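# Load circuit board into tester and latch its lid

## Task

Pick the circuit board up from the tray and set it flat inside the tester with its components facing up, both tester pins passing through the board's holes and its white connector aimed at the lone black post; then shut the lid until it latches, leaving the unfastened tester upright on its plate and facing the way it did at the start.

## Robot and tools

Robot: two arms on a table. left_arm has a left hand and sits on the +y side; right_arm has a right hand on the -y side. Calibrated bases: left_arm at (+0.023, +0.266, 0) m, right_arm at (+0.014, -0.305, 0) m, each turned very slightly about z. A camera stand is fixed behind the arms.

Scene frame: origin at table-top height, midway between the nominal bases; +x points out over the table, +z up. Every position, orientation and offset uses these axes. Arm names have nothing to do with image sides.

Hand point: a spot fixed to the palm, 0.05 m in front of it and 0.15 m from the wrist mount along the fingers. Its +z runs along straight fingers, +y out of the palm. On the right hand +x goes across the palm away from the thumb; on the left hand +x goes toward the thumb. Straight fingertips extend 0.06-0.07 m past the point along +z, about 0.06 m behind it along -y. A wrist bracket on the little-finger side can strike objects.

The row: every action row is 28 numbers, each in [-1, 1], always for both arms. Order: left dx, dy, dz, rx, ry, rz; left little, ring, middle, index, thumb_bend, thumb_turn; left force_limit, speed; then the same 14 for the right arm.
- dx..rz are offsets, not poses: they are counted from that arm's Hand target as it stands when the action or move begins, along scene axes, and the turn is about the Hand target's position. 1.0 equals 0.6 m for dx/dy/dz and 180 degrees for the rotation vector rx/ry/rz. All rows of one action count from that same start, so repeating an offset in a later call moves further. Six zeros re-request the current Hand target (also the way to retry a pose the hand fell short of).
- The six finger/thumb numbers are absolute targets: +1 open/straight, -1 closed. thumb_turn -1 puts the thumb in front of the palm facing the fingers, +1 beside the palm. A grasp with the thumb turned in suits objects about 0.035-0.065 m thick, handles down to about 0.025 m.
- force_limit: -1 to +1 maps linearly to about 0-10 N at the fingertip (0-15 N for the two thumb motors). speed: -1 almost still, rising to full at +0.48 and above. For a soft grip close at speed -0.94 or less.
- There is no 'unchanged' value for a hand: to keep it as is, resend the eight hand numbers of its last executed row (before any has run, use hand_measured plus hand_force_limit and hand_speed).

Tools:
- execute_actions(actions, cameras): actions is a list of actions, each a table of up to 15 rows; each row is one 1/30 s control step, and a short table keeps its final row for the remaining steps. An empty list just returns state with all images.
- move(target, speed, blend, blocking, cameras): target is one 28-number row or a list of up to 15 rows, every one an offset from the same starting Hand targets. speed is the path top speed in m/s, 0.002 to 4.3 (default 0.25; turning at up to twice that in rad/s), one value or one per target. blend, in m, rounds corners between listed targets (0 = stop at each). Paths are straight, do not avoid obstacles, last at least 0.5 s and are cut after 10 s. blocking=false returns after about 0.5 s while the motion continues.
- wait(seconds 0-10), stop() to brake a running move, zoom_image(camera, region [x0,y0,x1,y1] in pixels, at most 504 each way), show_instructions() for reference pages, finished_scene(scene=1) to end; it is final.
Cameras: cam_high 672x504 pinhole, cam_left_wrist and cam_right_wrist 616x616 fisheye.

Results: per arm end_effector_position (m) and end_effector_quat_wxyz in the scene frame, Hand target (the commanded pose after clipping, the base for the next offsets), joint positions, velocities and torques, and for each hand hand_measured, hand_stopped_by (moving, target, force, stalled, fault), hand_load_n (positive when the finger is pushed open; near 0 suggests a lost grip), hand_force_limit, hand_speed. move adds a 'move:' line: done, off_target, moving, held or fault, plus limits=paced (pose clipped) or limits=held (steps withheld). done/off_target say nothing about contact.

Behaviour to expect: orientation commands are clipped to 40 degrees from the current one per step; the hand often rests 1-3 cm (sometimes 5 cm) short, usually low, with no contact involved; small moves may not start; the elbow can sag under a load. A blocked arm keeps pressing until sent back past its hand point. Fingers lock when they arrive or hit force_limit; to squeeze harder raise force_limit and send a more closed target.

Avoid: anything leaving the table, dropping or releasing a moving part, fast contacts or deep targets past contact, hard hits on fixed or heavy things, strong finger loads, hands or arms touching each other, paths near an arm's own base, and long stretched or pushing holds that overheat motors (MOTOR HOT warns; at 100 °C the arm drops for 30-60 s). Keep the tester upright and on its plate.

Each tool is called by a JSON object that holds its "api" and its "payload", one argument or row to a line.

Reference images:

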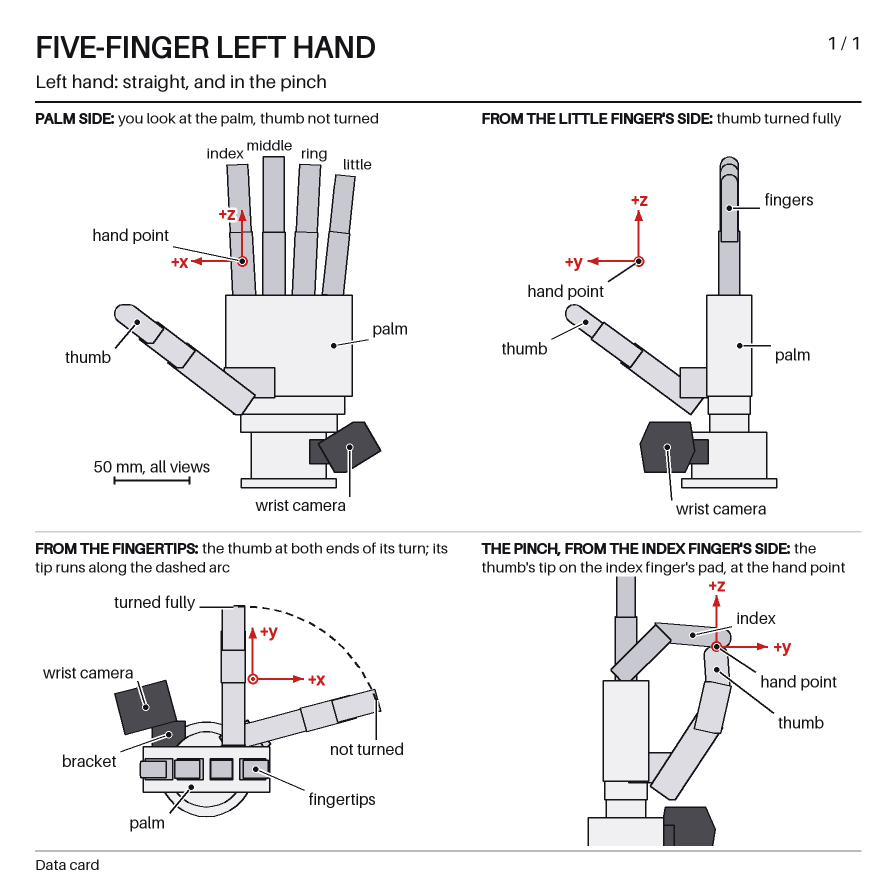

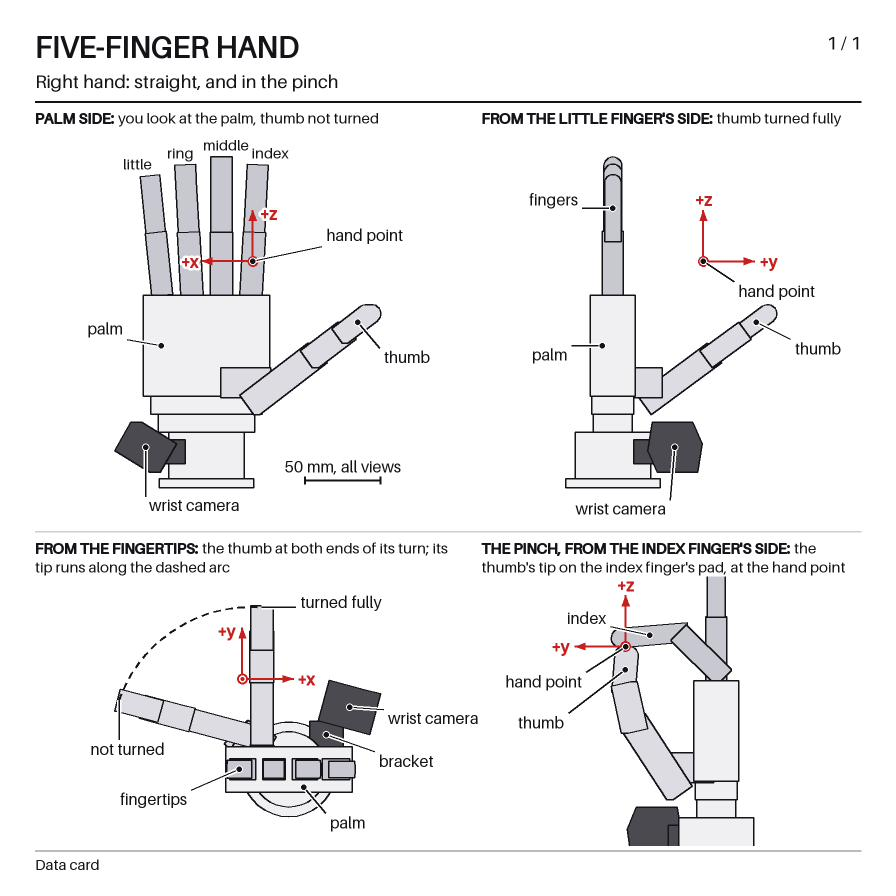

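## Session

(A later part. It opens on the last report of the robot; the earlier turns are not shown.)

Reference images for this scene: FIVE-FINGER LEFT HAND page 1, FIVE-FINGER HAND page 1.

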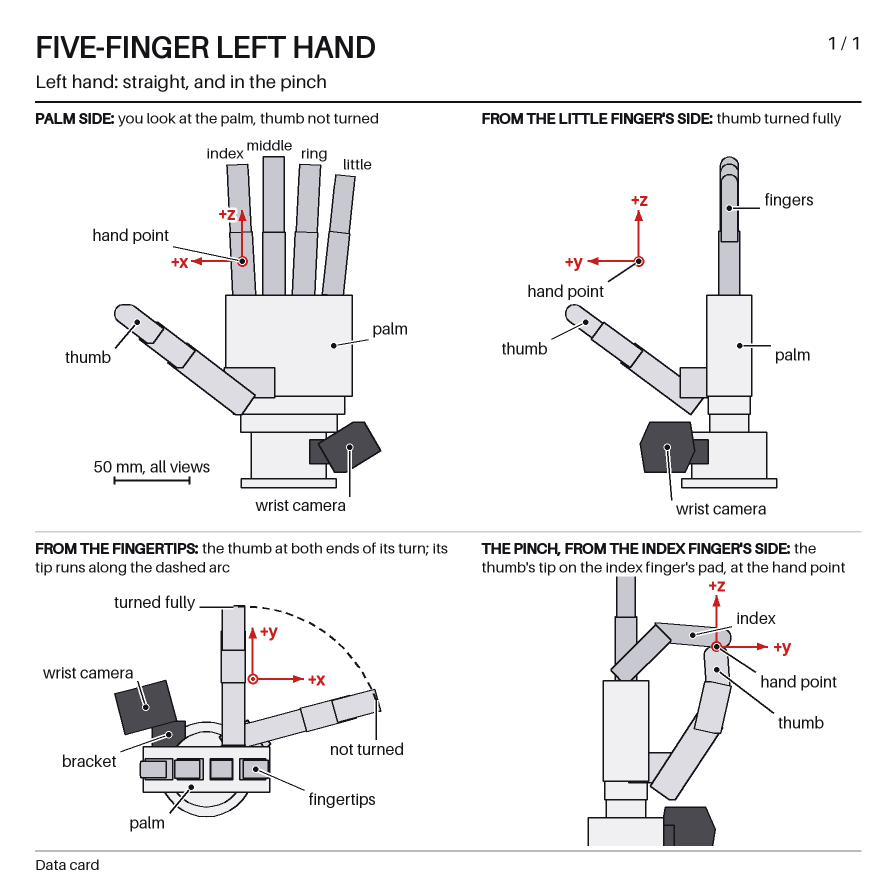

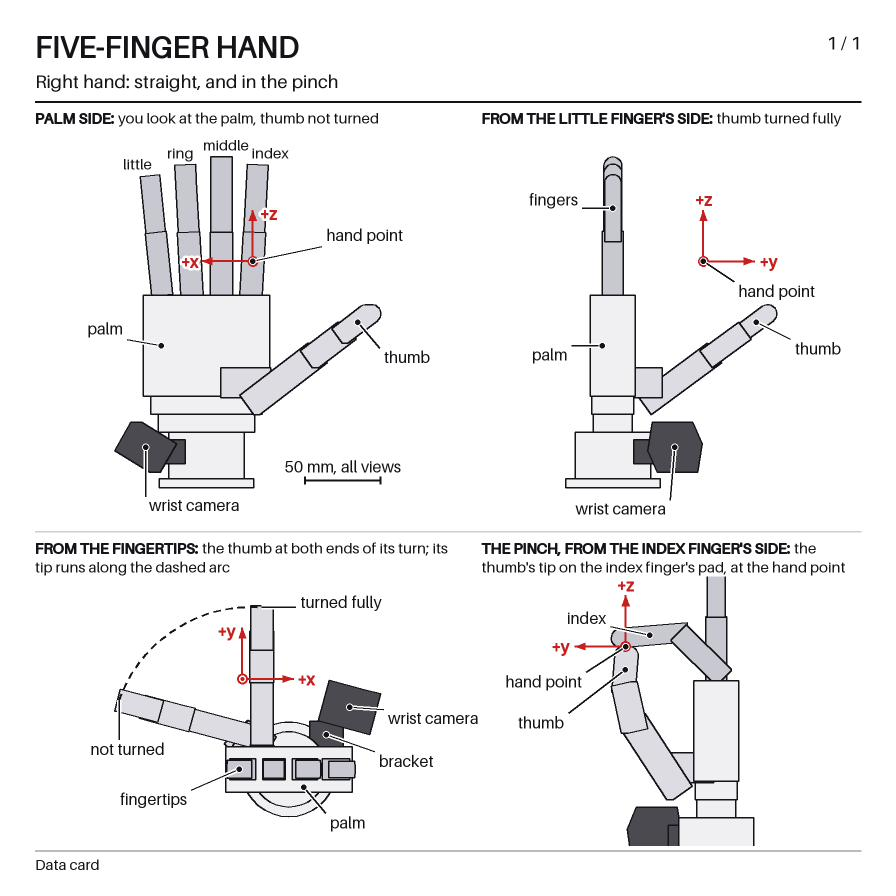

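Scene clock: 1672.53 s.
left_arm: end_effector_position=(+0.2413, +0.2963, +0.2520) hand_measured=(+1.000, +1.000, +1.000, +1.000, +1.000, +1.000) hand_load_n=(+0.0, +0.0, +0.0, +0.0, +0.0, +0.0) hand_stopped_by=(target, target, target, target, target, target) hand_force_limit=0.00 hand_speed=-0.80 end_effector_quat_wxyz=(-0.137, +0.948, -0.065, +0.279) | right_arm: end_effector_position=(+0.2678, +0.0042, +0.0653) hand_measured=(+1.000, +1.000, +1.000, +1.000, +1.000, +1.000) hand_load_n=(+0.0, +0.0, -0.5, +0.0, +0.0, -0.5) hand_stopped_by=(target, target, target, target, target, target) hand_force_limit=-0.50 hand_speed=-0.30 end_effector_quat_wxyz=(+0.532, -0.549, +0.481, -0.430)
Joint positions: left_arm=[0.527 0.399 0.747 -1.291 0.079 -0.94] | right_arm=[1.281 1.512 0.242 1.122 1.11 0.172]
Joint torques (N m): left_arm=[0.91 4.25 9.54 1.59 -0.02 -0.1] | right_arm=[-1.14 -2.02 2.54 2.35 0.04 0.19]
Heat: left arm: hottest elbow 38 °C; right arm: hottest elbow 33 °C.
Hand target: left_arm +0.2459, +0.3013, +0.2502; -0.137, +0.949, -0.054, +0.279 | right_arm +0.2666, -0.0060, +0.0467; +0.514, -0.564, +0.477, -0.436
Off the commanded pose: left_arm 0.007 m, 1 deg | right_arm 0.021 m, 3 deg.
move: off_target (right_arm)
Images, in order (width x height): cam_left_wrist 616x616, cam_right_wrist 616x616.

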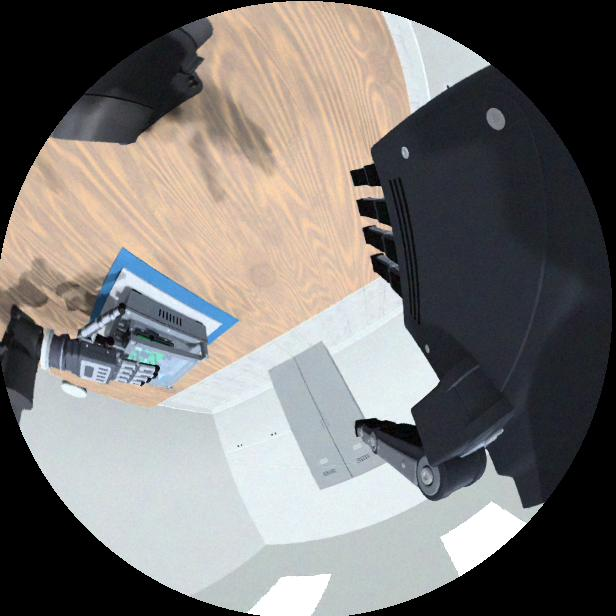

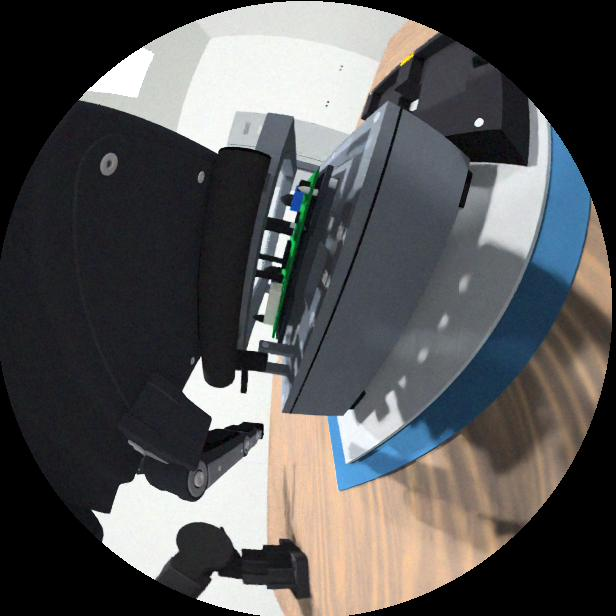

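{"api": "move", "payload": {
  "target": [0,0,0,0,0,0,1,1,1,1,1,1,0,-0.8, 0.0,-0.004,-0.03,0,0,0,1,1,1,1,1,1,-0.5,-0.3],
  "speed": 0.03,
  "cameras": ["cam_left_wrist","cam_right_wrist"]
}}

{"api": "zoom_image", "payload": {
  "camera": "cam_right_wrist",
  "region": [180, 120, 520, 460]
}}

{"api": "zoom_image", "payload": {
  "camera": "cam_left_wrist",
  "region": [60, 280, 240, 460]
}}

Scene clock: 1677.93 s.
left_arm: end_effector_position=(+0.2413, +0.2963, +0.2520) hand_measured=(+1.000, +1.000, +1.000, +1.000, +1.000, +1.000) hand_load_n=(+0.0, +0.0, +0.0, +0.0, +0.0, +0.0) hand_stopped_by=(target, target, target, target, target, target) hand_force_limit=0.00 hand_speed=-0.80 end_effector_quat_wxyz=(-0.137, +0.948, -0.065, +0.279) | right_arm: end_effector_position=(+0.2694, +0.0045, +0.0623) hand_measured=(+1.000, +1.000, +1.000, +1.000, +1.000, +1.000) hand_load_n=(+0.0, +0.0, +0.0, +0.0, +0.0, -0.5) hand_stopped_by=(target, target, target, target, target, target) hand_force_limit=-0.50 hand_speed=-0.30 end_effector_quat_wxyz=(+0.542, -0.537, +0.481, -0.431)
Joint positions: left_arm=[0.527 0.399 0.747 -1.291 0.079 -0.94] | right_arm=[1.281 1.588 0.237 1.258 1.116 0.141]
Joint torques (N m): left_arm=[0.85 4.25 9.5 1.63 -0.02 -0.09] | right_arm=[-1.44 -0.03 1.31 1.36 -0.31 0.49]
Heat: left arm: hottest elbow 38 °C; right arm: hottest elbow 33 °C.
Hand target: left_arm +0.2459, +0.3013, +0.2502; -0.137, +0.949, -0.054, +0.279 | right_arm +0.2667, -0.0084, +0.0287; +0.514, -0.564, +0.477, -0.436
Off the commanded pose: left_arm 0.007 m, 1 deg | right_arm 0.036 m, 4 deg.
move: off_target (right_arm)
Images, in order (width x height): cam_left_wrist 616x616, cam_right_wrist 616x616.

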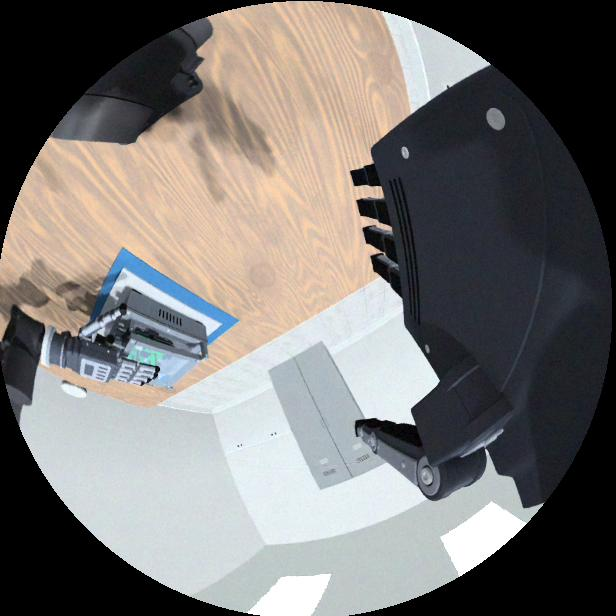

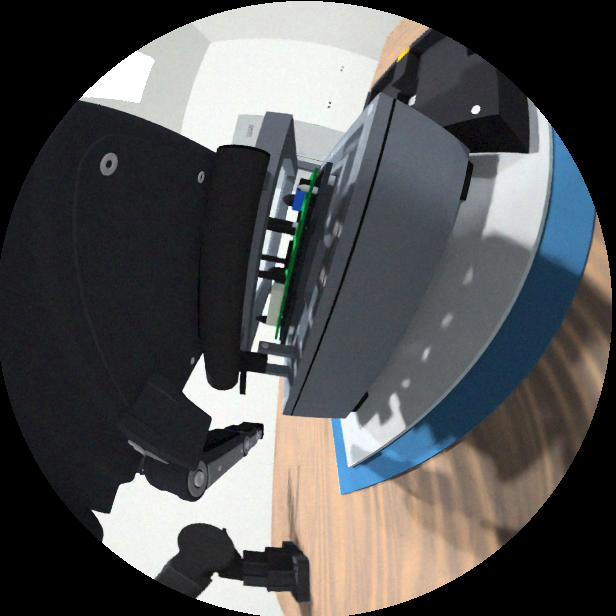

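Scaled by 1.482 from the camera's 616x616 image, which has a finer 880x880 frame.

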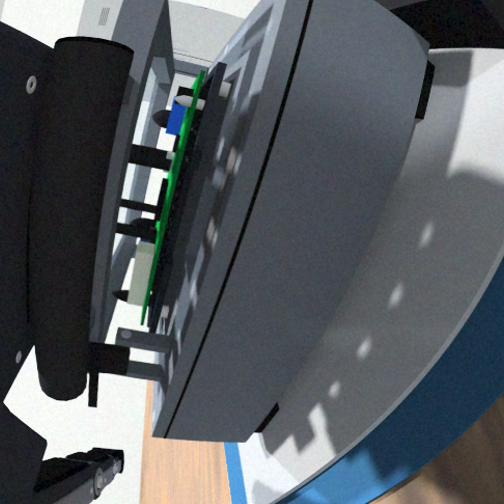

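Scaled by 2.800 from the camera's 616x616 image, which has a finer 880x880 frame.

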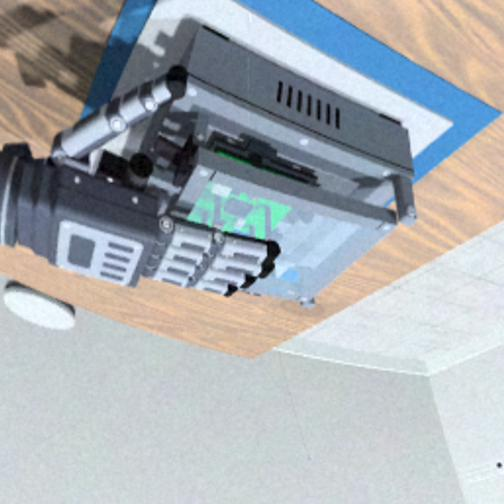

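{"api": "zoom_image", "payload": {
  "camera": "cam_right_wrist",
  "region": [220, 140, 340, 300]
}}

{"api": "zoom_image", "payload": {
  "camera": "cam_right_wrist",
  "region": [200, 300, 320, 420]
}}

{"api": "zoom_image", "payload": {
  "camera": "cam_left_wrist",
  "region": [90, 290, 220, 400]
}}

Scaled by 3.150 from the camera's 616x616 image, which has a finer 880x880 frame.

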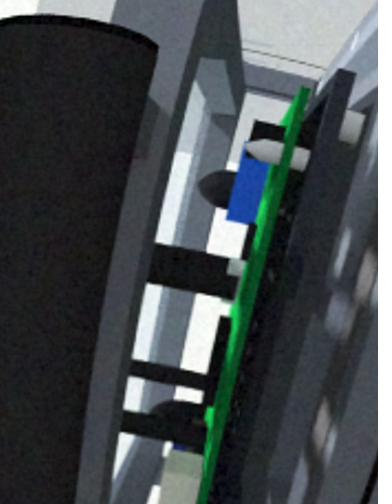

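Scaled by 4.200 from the camera's 616x616 image, which has a finer 880x880 frame.

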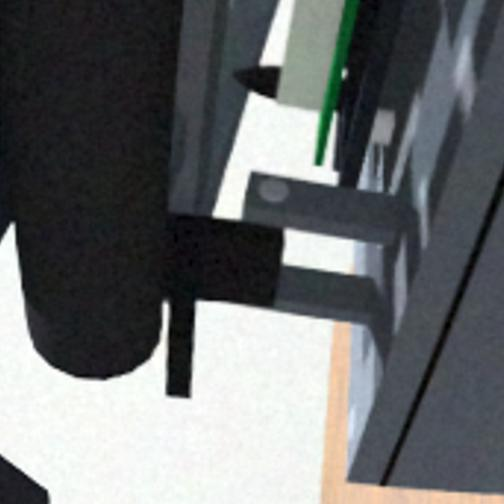

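Scaled by 3.877 from the camera's 616x616 image, which has a finer 880x880 frame.

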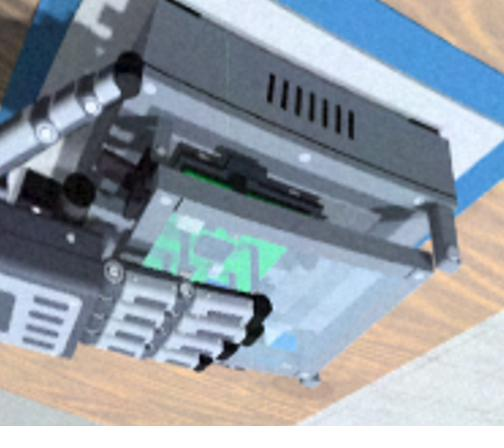

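{"api": "move", "payload": {
  "target": [0,0,0,0,0,0,1,1,1,1,1,1,0,-0.8, 0.0,0.0,-0.035,0,0,0,1,1,1,1,1,1,-0.5,-0.3],
  "speed": 0.03,
  "cameras": ["cam_left_wrist","cam_right_wrist"]
}}

{"api": "zoom_image", "payload": {
  "camera": "cam_right_wrist",
  "region": [200, 130, 400, 420]
}}

{"api": "zoom_image", "payload": {
  "camera": "cam_left_wrist",
  "region": [90, 290, 220, 400]
}}

Scene clock: 1691.50 s.
left_arm: end_effector_position=(+0.2413, +0.2963, +0.2520) hand_measured=(+1.000, +1.000, +1.000, +1.000, +1.000, +1.000) hand_load_n=(+0.0, +0.0, +0.0, +0.0, +0.0, +0.0) hand_stopped_by=(target, target, target, target, target, target) hand_force_limit=0.00 hand_speed=-0.80 end_effector_quat_wxyz=(-0.137, +0.948, -0.065, +0.279) | right_arm: end_effector_position=(+0.2711, +0.0047, +0.0570) hand_measured=(+1.000, +1.000, +1.000, +1.000, +1.000, +1.000) hand_load_n=(+0.0, +0.0, +0.0, +0.0, +0.0, +0.0) hand_stopped_by=(target, target, target, target, target, target) hand_force_limit=-0.50 hand_speed=-0.30 end_effector_quat_wxyz=(+0.551, -0.526, +0.480, -0.434)
Joint positions: left_arm=[0.527 0.399 0.747 -1.291 0.079 -0.94] | right_arm=[1.281 1.683 0.237 1.411 1.123 0.104]
Joint torques (N m): left_arm=[0.85 4.37 9.52 1.63 -0.02 -0.1] | right_arm=[-1.26 1.49 0.39 0.16 -0.49 0.85]
Heat: left arm: hottest elbow 38 °C; right arm: hottest elbow 33 °C.
Hand target: left_arm +0.2459, +0.3013, +0.2502; -0.137, +0.949, -0.054, +0.279 | right_arm +0.2666, -0.0084, +0.0077; +0.514, -0.564, +0.477, -0.436
Off the commanded pose: left_arm 0.007 m, 1 deg | right_arm 0.051 m, 6 deg.
move: off_target (right_arm)
Images, in order (width x height): cam_left_wrist 616x616, cam_right_wrist 616x616.

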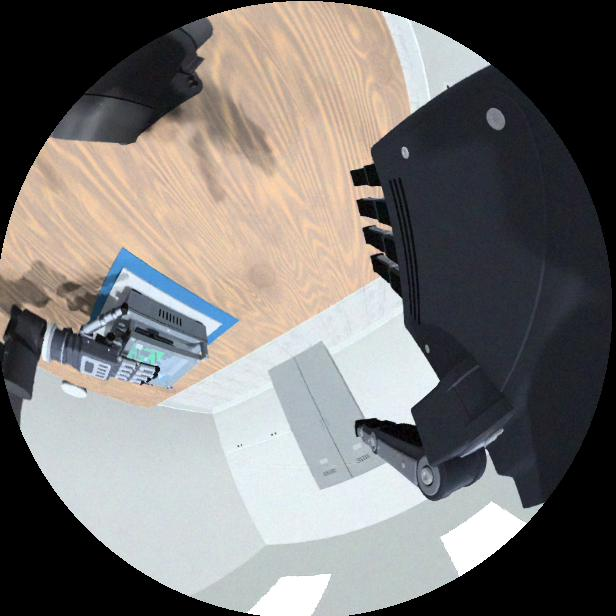

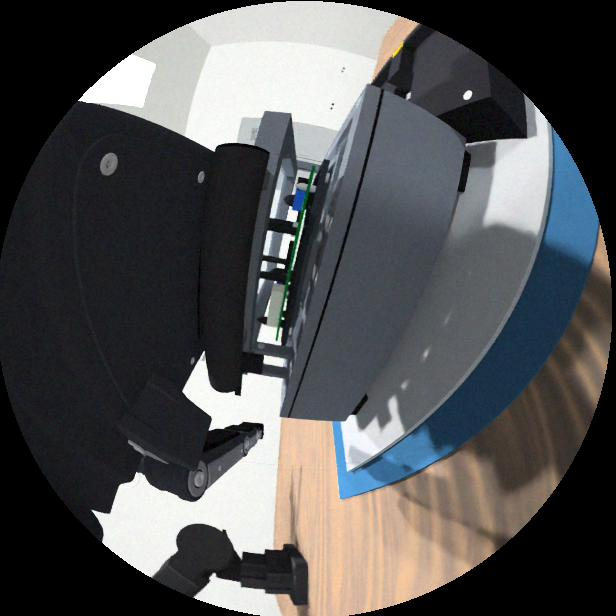

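Scaled by 1.738 from the camera's 616x616 image, which has a finer 880x880 frame.

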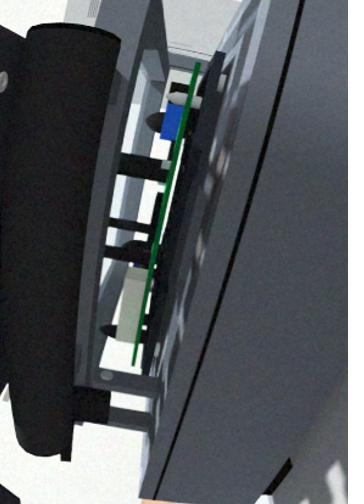

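Scaled by 3.877 from the camera's 616x616 image, which has a finer 880x880 frame.

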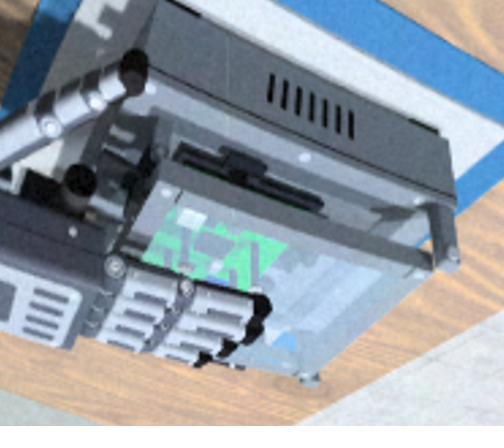

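{"api": "zoom_image", "payload": {
  "camera": "cam_left_wrist",
  "region": [100, 295, 160, 355]
}}

{"api": "zoom_image", "payload": {
  "camera": "cam_right_wrist",
  "region": [210, 300, 310, 420]
}}

Scaled by 8.400 from the camera's 616x616 image, which has a finer 880x880 frame.

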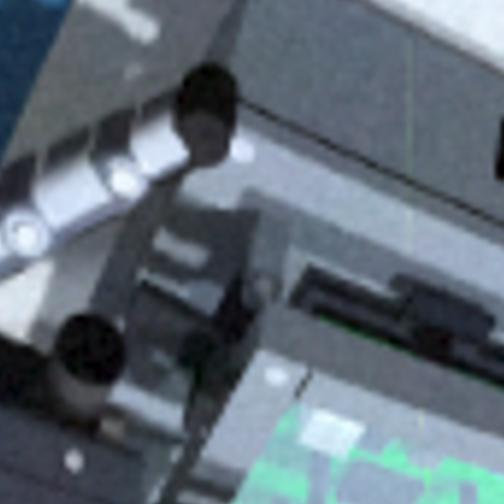

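Scaled by 4.200 from the camera's 616x616 image, which has a finer 880x880 frame.

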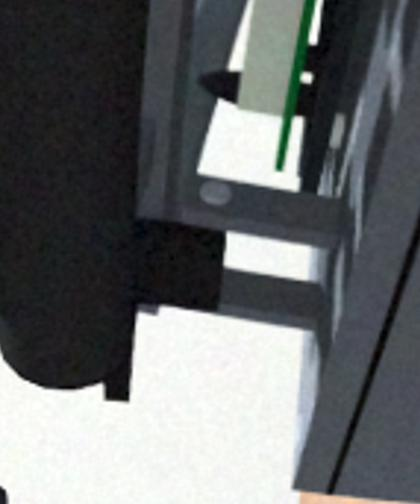

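{"api": "move", "payload": {
  "target": [0,0,0,0,0,0,1,1,1,1,1,1,0,-0.8, -0.004,0.0,-0.04,0,0,0,1,1,1,1,1,1,-0.5,-0.3],
  "speed": 0.03,
  "cameras": ["cam_left_wrist","cam_right_wrist"]
}}

{"api": "zoom_image", "payload": {
  "camera": "cam_right_wrist",
  "region": [200, 130, 400, 420]
}}

{"api": "zoom_image", "payload": {
  "camera": "cam_left_wrist",
  "region": [100, 295, 160, 355]
}}

Scene clock: 1705.03 s.
left_arm: end_effector_position=(+0.2413, +0.2963, +0.2520) hand_measured=(+1.000, +1.000, +1.000, +1.000, +1.000, +1.000) hand_load_n=(+0.0, +0.0, +0.0, +0.0, +0.0, +0.0) hand_stopped_by=(target, target, target, target, target, target) hand_force_limit=0.00 hand_speed=-0.80 end_effector_quat_wxyz=(-0.137, +0.948, -0.065, +0.279) | right_arm: end_effector_position=(+0.2717, +0.0005, +0.0535) hand_measured=(+1.000, +1.000, +1.000, +1.000, +1.000, +1.000) hand_load_n=(+0.0, +0.0, +0.0, +0.0, +0.0, -0.5) hand_stopped_by=(target, target, target, target, target, target) hand_force_limit=-0.50 hand_speed=-0.30 end_effector_quat_wxyz=(+0.555, -0.518, +0.474, -0.446)
Joint positions: left_arm=[0.527 0.399 0.747 -1.291 0.079 -0.94] | right_arm=[1.286 1.771 0.235 1.571 1.139 0.032]
Joint torques (N m): left_arm=[0.85 4.37 9.5 1.61 -0.02 -0.1] | right_arm=[-0.32 5.89 0.12 -0.2 -0.4 1.36]
Heat: left arm: hottest elbow 38 °C; right arm: hottest elbow 32 °C.
Hand target: left_arm +0.2459, +0.3013, +0.2502; -0.137, +0.949, -0.054, +0.279 | right_arm +0.2643, -0.0084, -0.0163; +0.514, -0.564, +0.477, -0.436
Off the commanded pose: left_arm 0.007 m, 1 deg | right_arm 0.071 m, 7 deg.
move: off_target (right_arm)
Images, in order (width x height): cam_left_wrist 616x616, cam_right_wrist 616x616.

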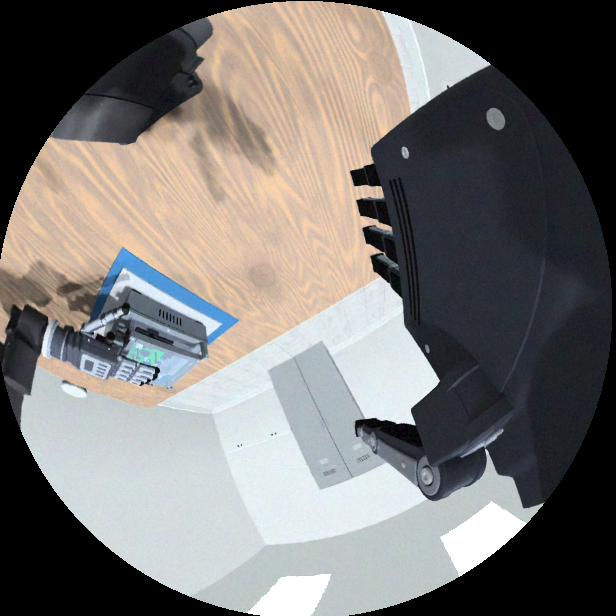

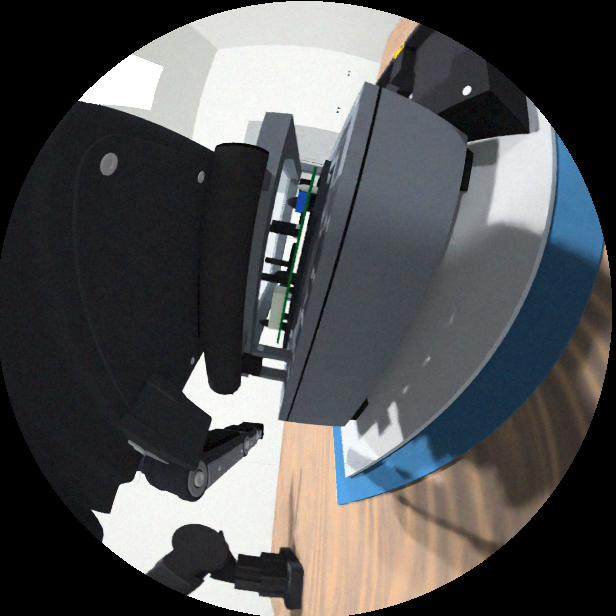

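Scaled by 1.738 from the camera's 616x616 image, which has a finer 880x880 frame.

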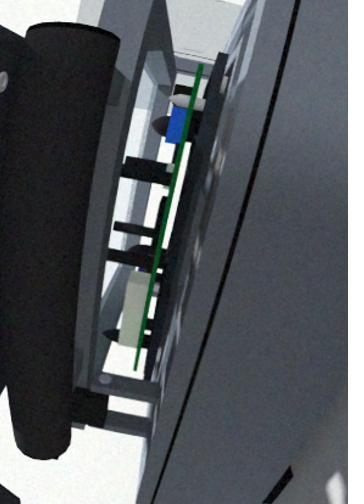

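Scaled by 8.400 from the camera's 616x616 image, which has a finer 880x880 frame.

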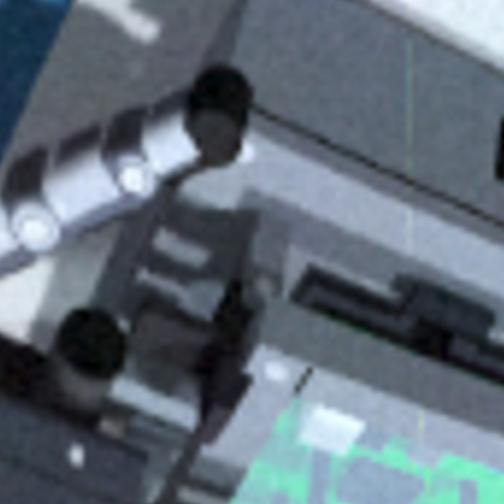

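{"api": "move", "payload": {
  "target": [
    [0,0,0,0,0,0,1,1,1,1,1,1,0,-0.8, 0.004,0.0,0.11,0,0,0,1,1,1,1,1,1,-0.5,-0.3],
    [0,0,0,0,0,0,1,1,1,1,1,1,0,-0.8, 0.0,0.0,0.22,0,0,0,1,1,1,1,1,1,-0.5,-0.3]
  ],
  "speed": 0.08,
  "blend": [0.02,0],
  "cameras": ["all"]
}}

{"api": "zoom_image", "payload": {
  "camera": "cam_right_wrist",
  "region": [200, 180, 460, 440]
}}

{"api": "zoom_image", "payload": {
  "camera": "cam_left_wrist",
  "region": [90, 285, 180, 375]
}}

Scene clock: 1711.47 s.
left_arm: end_effector_position=(+0.2413, +0.2963, +0.2520) hand_measured=(+1.000, +1.000, +1.000, +1.000, +1.000, +1.000) hand_load_n=(+0.0, +0.0, +0.0, +0.0, +0.0, +0.0) hand_stopped_by=(target, target, target, target, target, target) hand_force_limit=0.00 hand_speed=-0.80 end_effector_quat_wxyz=(-0.137, +0.948, -0.065, +0.279) | right_arm: end_effector_position=(+0.2588, -0.0232, +0.0993) hand_measured=(+1.000, +1.000, +1.000, +1.000, +1.000, +1.000) hand_load_n=(+0.0, +0.0, -0.5, +0.0, +0.0, +0.0) hand_stopped_by=(target, target, target, target, target, target) hand_force_limit=-0.50 hand_speed=-0.30 end_effector_quat_wxyz=(-0.501, +0.578, -0.468, +0.444)
Joint positions: left_arm=[0.527 0.399 0.747 -1.291 0.079 -0.94] | right_arm=[1.285 1.157 0.228 0.69 1.114 0.171]
Joint torques (N m): left_arm=[0.79 4.31 9.54 1.61 -0.02 -0.11] | right_arm=[-1.08 -2.26 9.83 2.22 0.24 0.16]
Heat: left arm: hottest elbow 38 °C; right arm: hottest elbow 32 °C.
Hand target: left_arm +0.2459, +0.3013, +0.2502; -0.137, +0.949, -0.054, +0.279 | right_arm +0.2643, -0.0084, +0.1157; -0.514, +0.564, -0.477, +0.436
Off the commanded pose: left_arm 0.007 m, 1 deg | right_arm 0.023 m, 3 deg.
move: off_target (right_arm)

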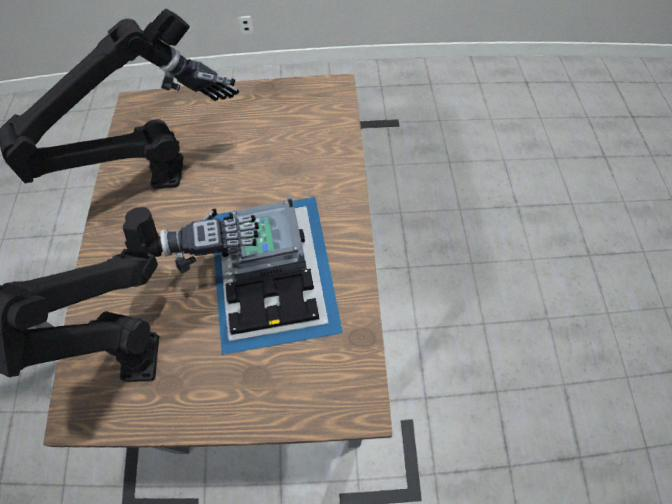

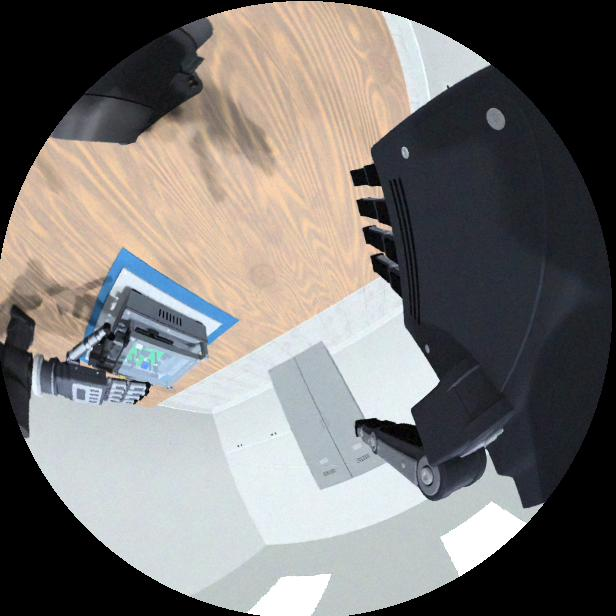

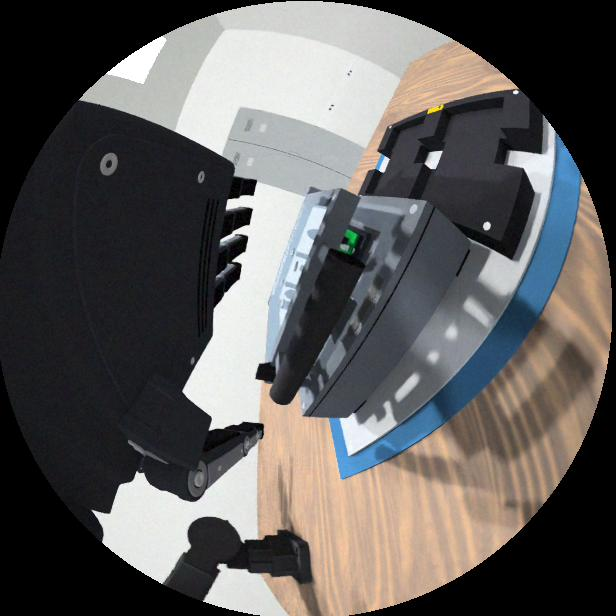

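Scaled by 1.938 from the camera's 616x616 image, which has a finer 880x880 frame.

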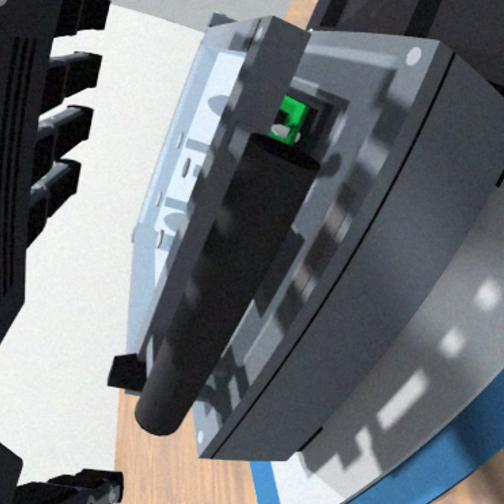

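Scaled by 5.600 from the camera's 616x616 image, which has a finer 880x880 frame.

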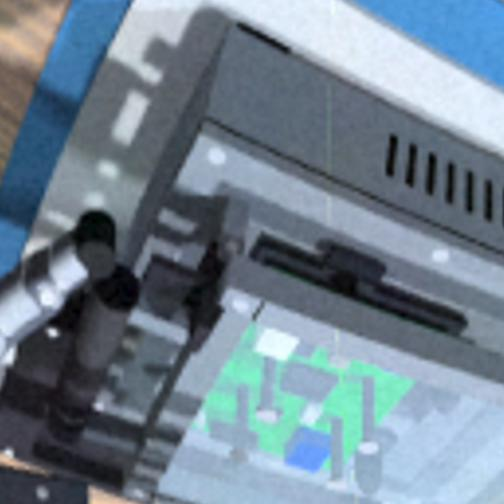

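{"api": "move", "payload": {
  "target": [0,0,0,0,0,0,1,1,1,1,1,1,0,-0.8, -0.10,-0.10,0.20,0,0,0,1,1,1,1,1,1,-0.5,-0.3],
  "speed": 0.15,
  "cameras": ["all"]
}}

{"api": "zoom_image", "payload": {
  "camera": "cam_right_wrist",
  "region": [280, 200, 500, 420]
}}

{"api": "zoom_image", "payload": {
  "camera": "cam_left_wrist",
  "region": [80, 275, 220, 415]
}}

{"api": "zoom_image", "payload": {
  "camera": "cam_high",
  "region": [200, 185, 360, 345]
}}

Scene clock: 1718.80 s.
left_arm: end_effector_position=(+0.2413, +0.2963, +0.2520) hand_measured=(+1.000, +1.000, +1.000, +1.000, +1.000, +1.000) hand_load_n=(+0.0, +0.0, +0.0, +0.0, +0.0, +0.0) hand_stopped_by=(target, target, target, target, target, target) hand_force_limit=0.00 hand_speed=-0.80 end_effector_quat_wxyz=(-0.137, +0.948, -0.065, +0.279) | right_arm: end_effector_position=(+0.2054, -0.0789, +0.2089) hand_measured=(+1.000, +1.000, +1.000, +1.000, +1.000, +1.000) hand_load_n=(+0.0, +0.0, +0.0, +0.0, +0.0, +0.0) hand_stopped_by=(target, target, target, target, target, target) hand_force_limit=-0.50 hand_speed=-0.30 end_effector_quat_wxyz=(-0.499, +0.576, -0.467, +0.449)
Joint positions: left_arm=[0.527 0.399 0.747 -1.291 0.079 -0.94] | right_arm=[1.507 0.507 0.368 -0.294 1.333 0.371]
Joint torques (N m): left_arm=[0.85 4.19 9.55 1.59 -0.02 -0.11] | right_arm=[0.32 3.43 14.48 1.91 0.63 0.16]
Heat: left arm: hottest elbow 38 °C; right arm: hottest elbow 33 °C.
Hand target: left_arm +0.2459, +0.3013, +0.2502; -0.137, +0.949, -0.054, +0.279 | right_arm +0.2043, -0.0683, +0.2358; -0.515, +0.564, -0.477, +0.436
Off the commanded pose: left_arm 0.007 m, 1 deg | right_arm 0.029 m, 3 deg.
move: off_target (right_arm)

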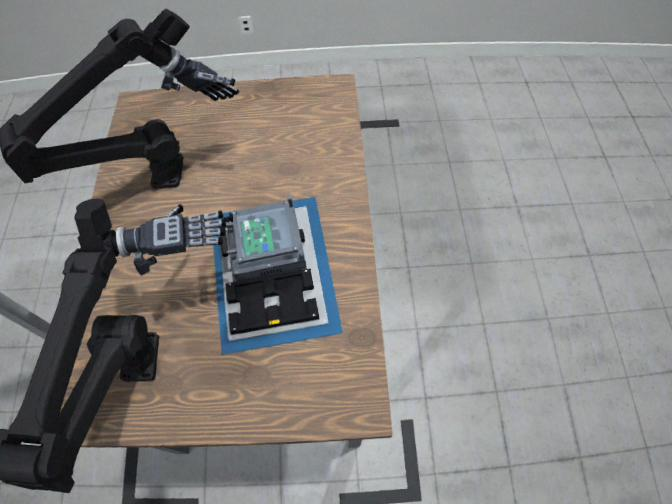

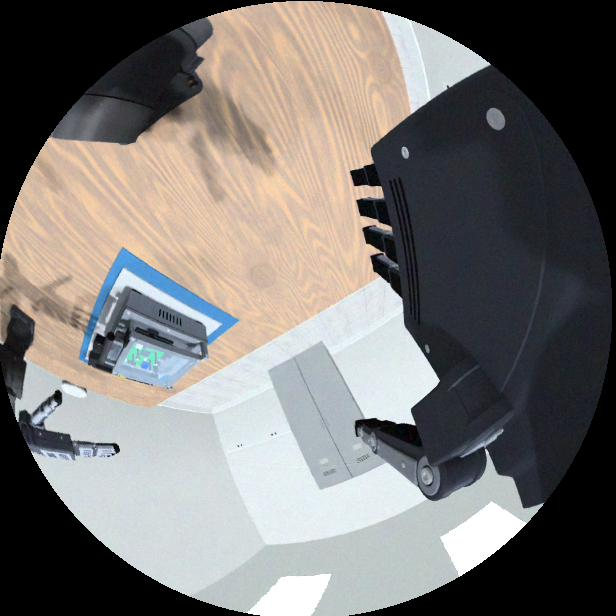

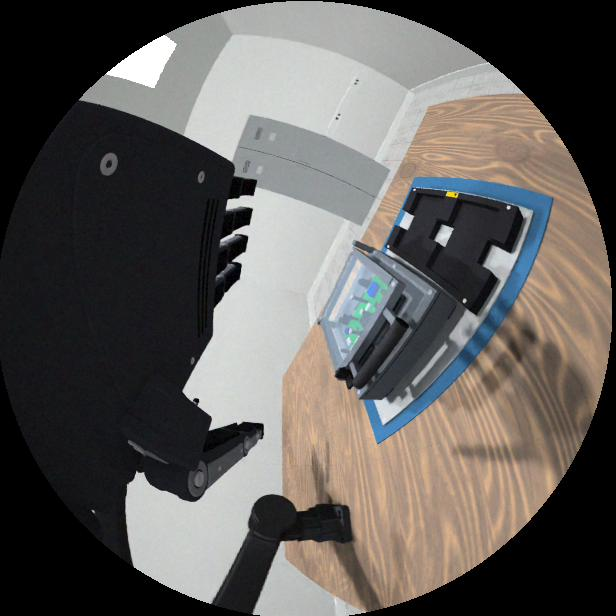

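Scaled by 2.291 from the camera's 616x616 image, which has a finer 880x880 frame.

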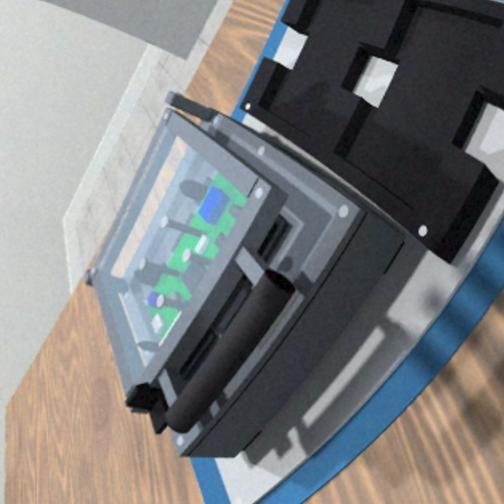

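Scaled by 3.600 from the camera's 616x616 image, which has a finer 880x880 frame.

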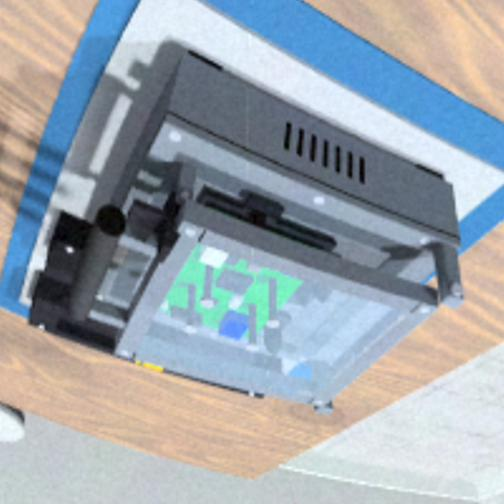

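Scaled by 3.150 from the camera's 672x504 image, which has a finer 960x720 frame.

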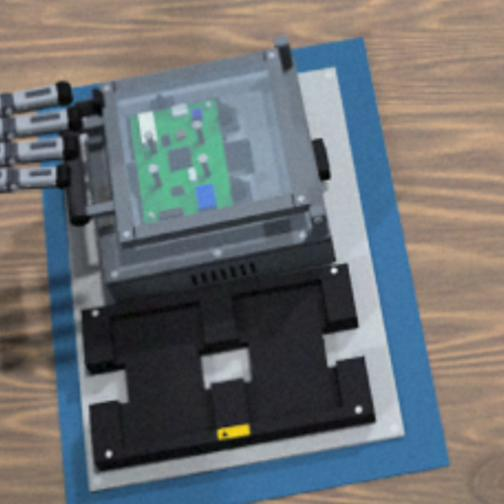

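{"api": "zoom_image", "payload": {
  "camera": "cam_right_wrist",
  "region": [310, 310, 420, 420]
}}

{"api": "zoom_image", "payload": {
  "camera": "cam_left_wrist",
  "region": [95, 305, 155, 365]
}}

Scaled by 4.582 from the camera's 616x616 image, which has a finer 880x880 frame.

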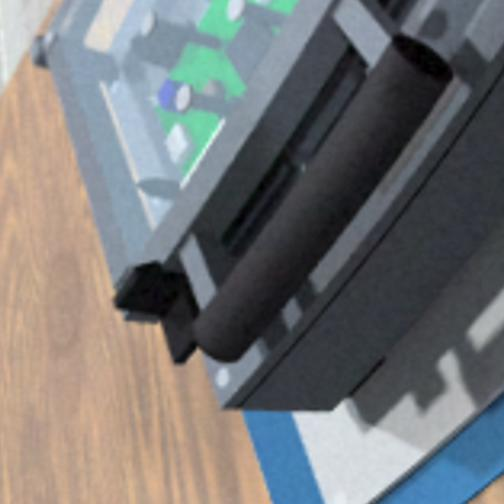

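Scaled by 8.400 from the camera's 616x616 image, which has a finer 880x880 frame.

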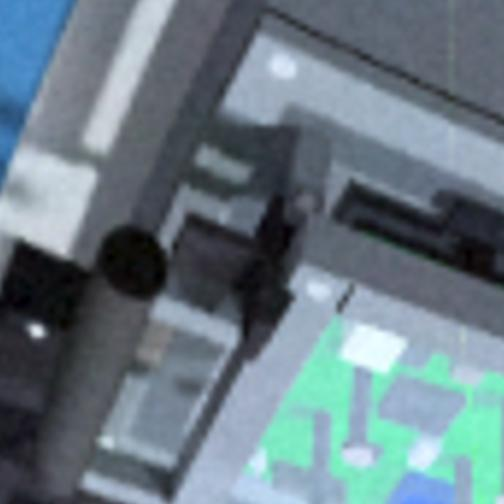

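{"api": "finished_scene", "payload": {

}}

The scene is finished: the task was done.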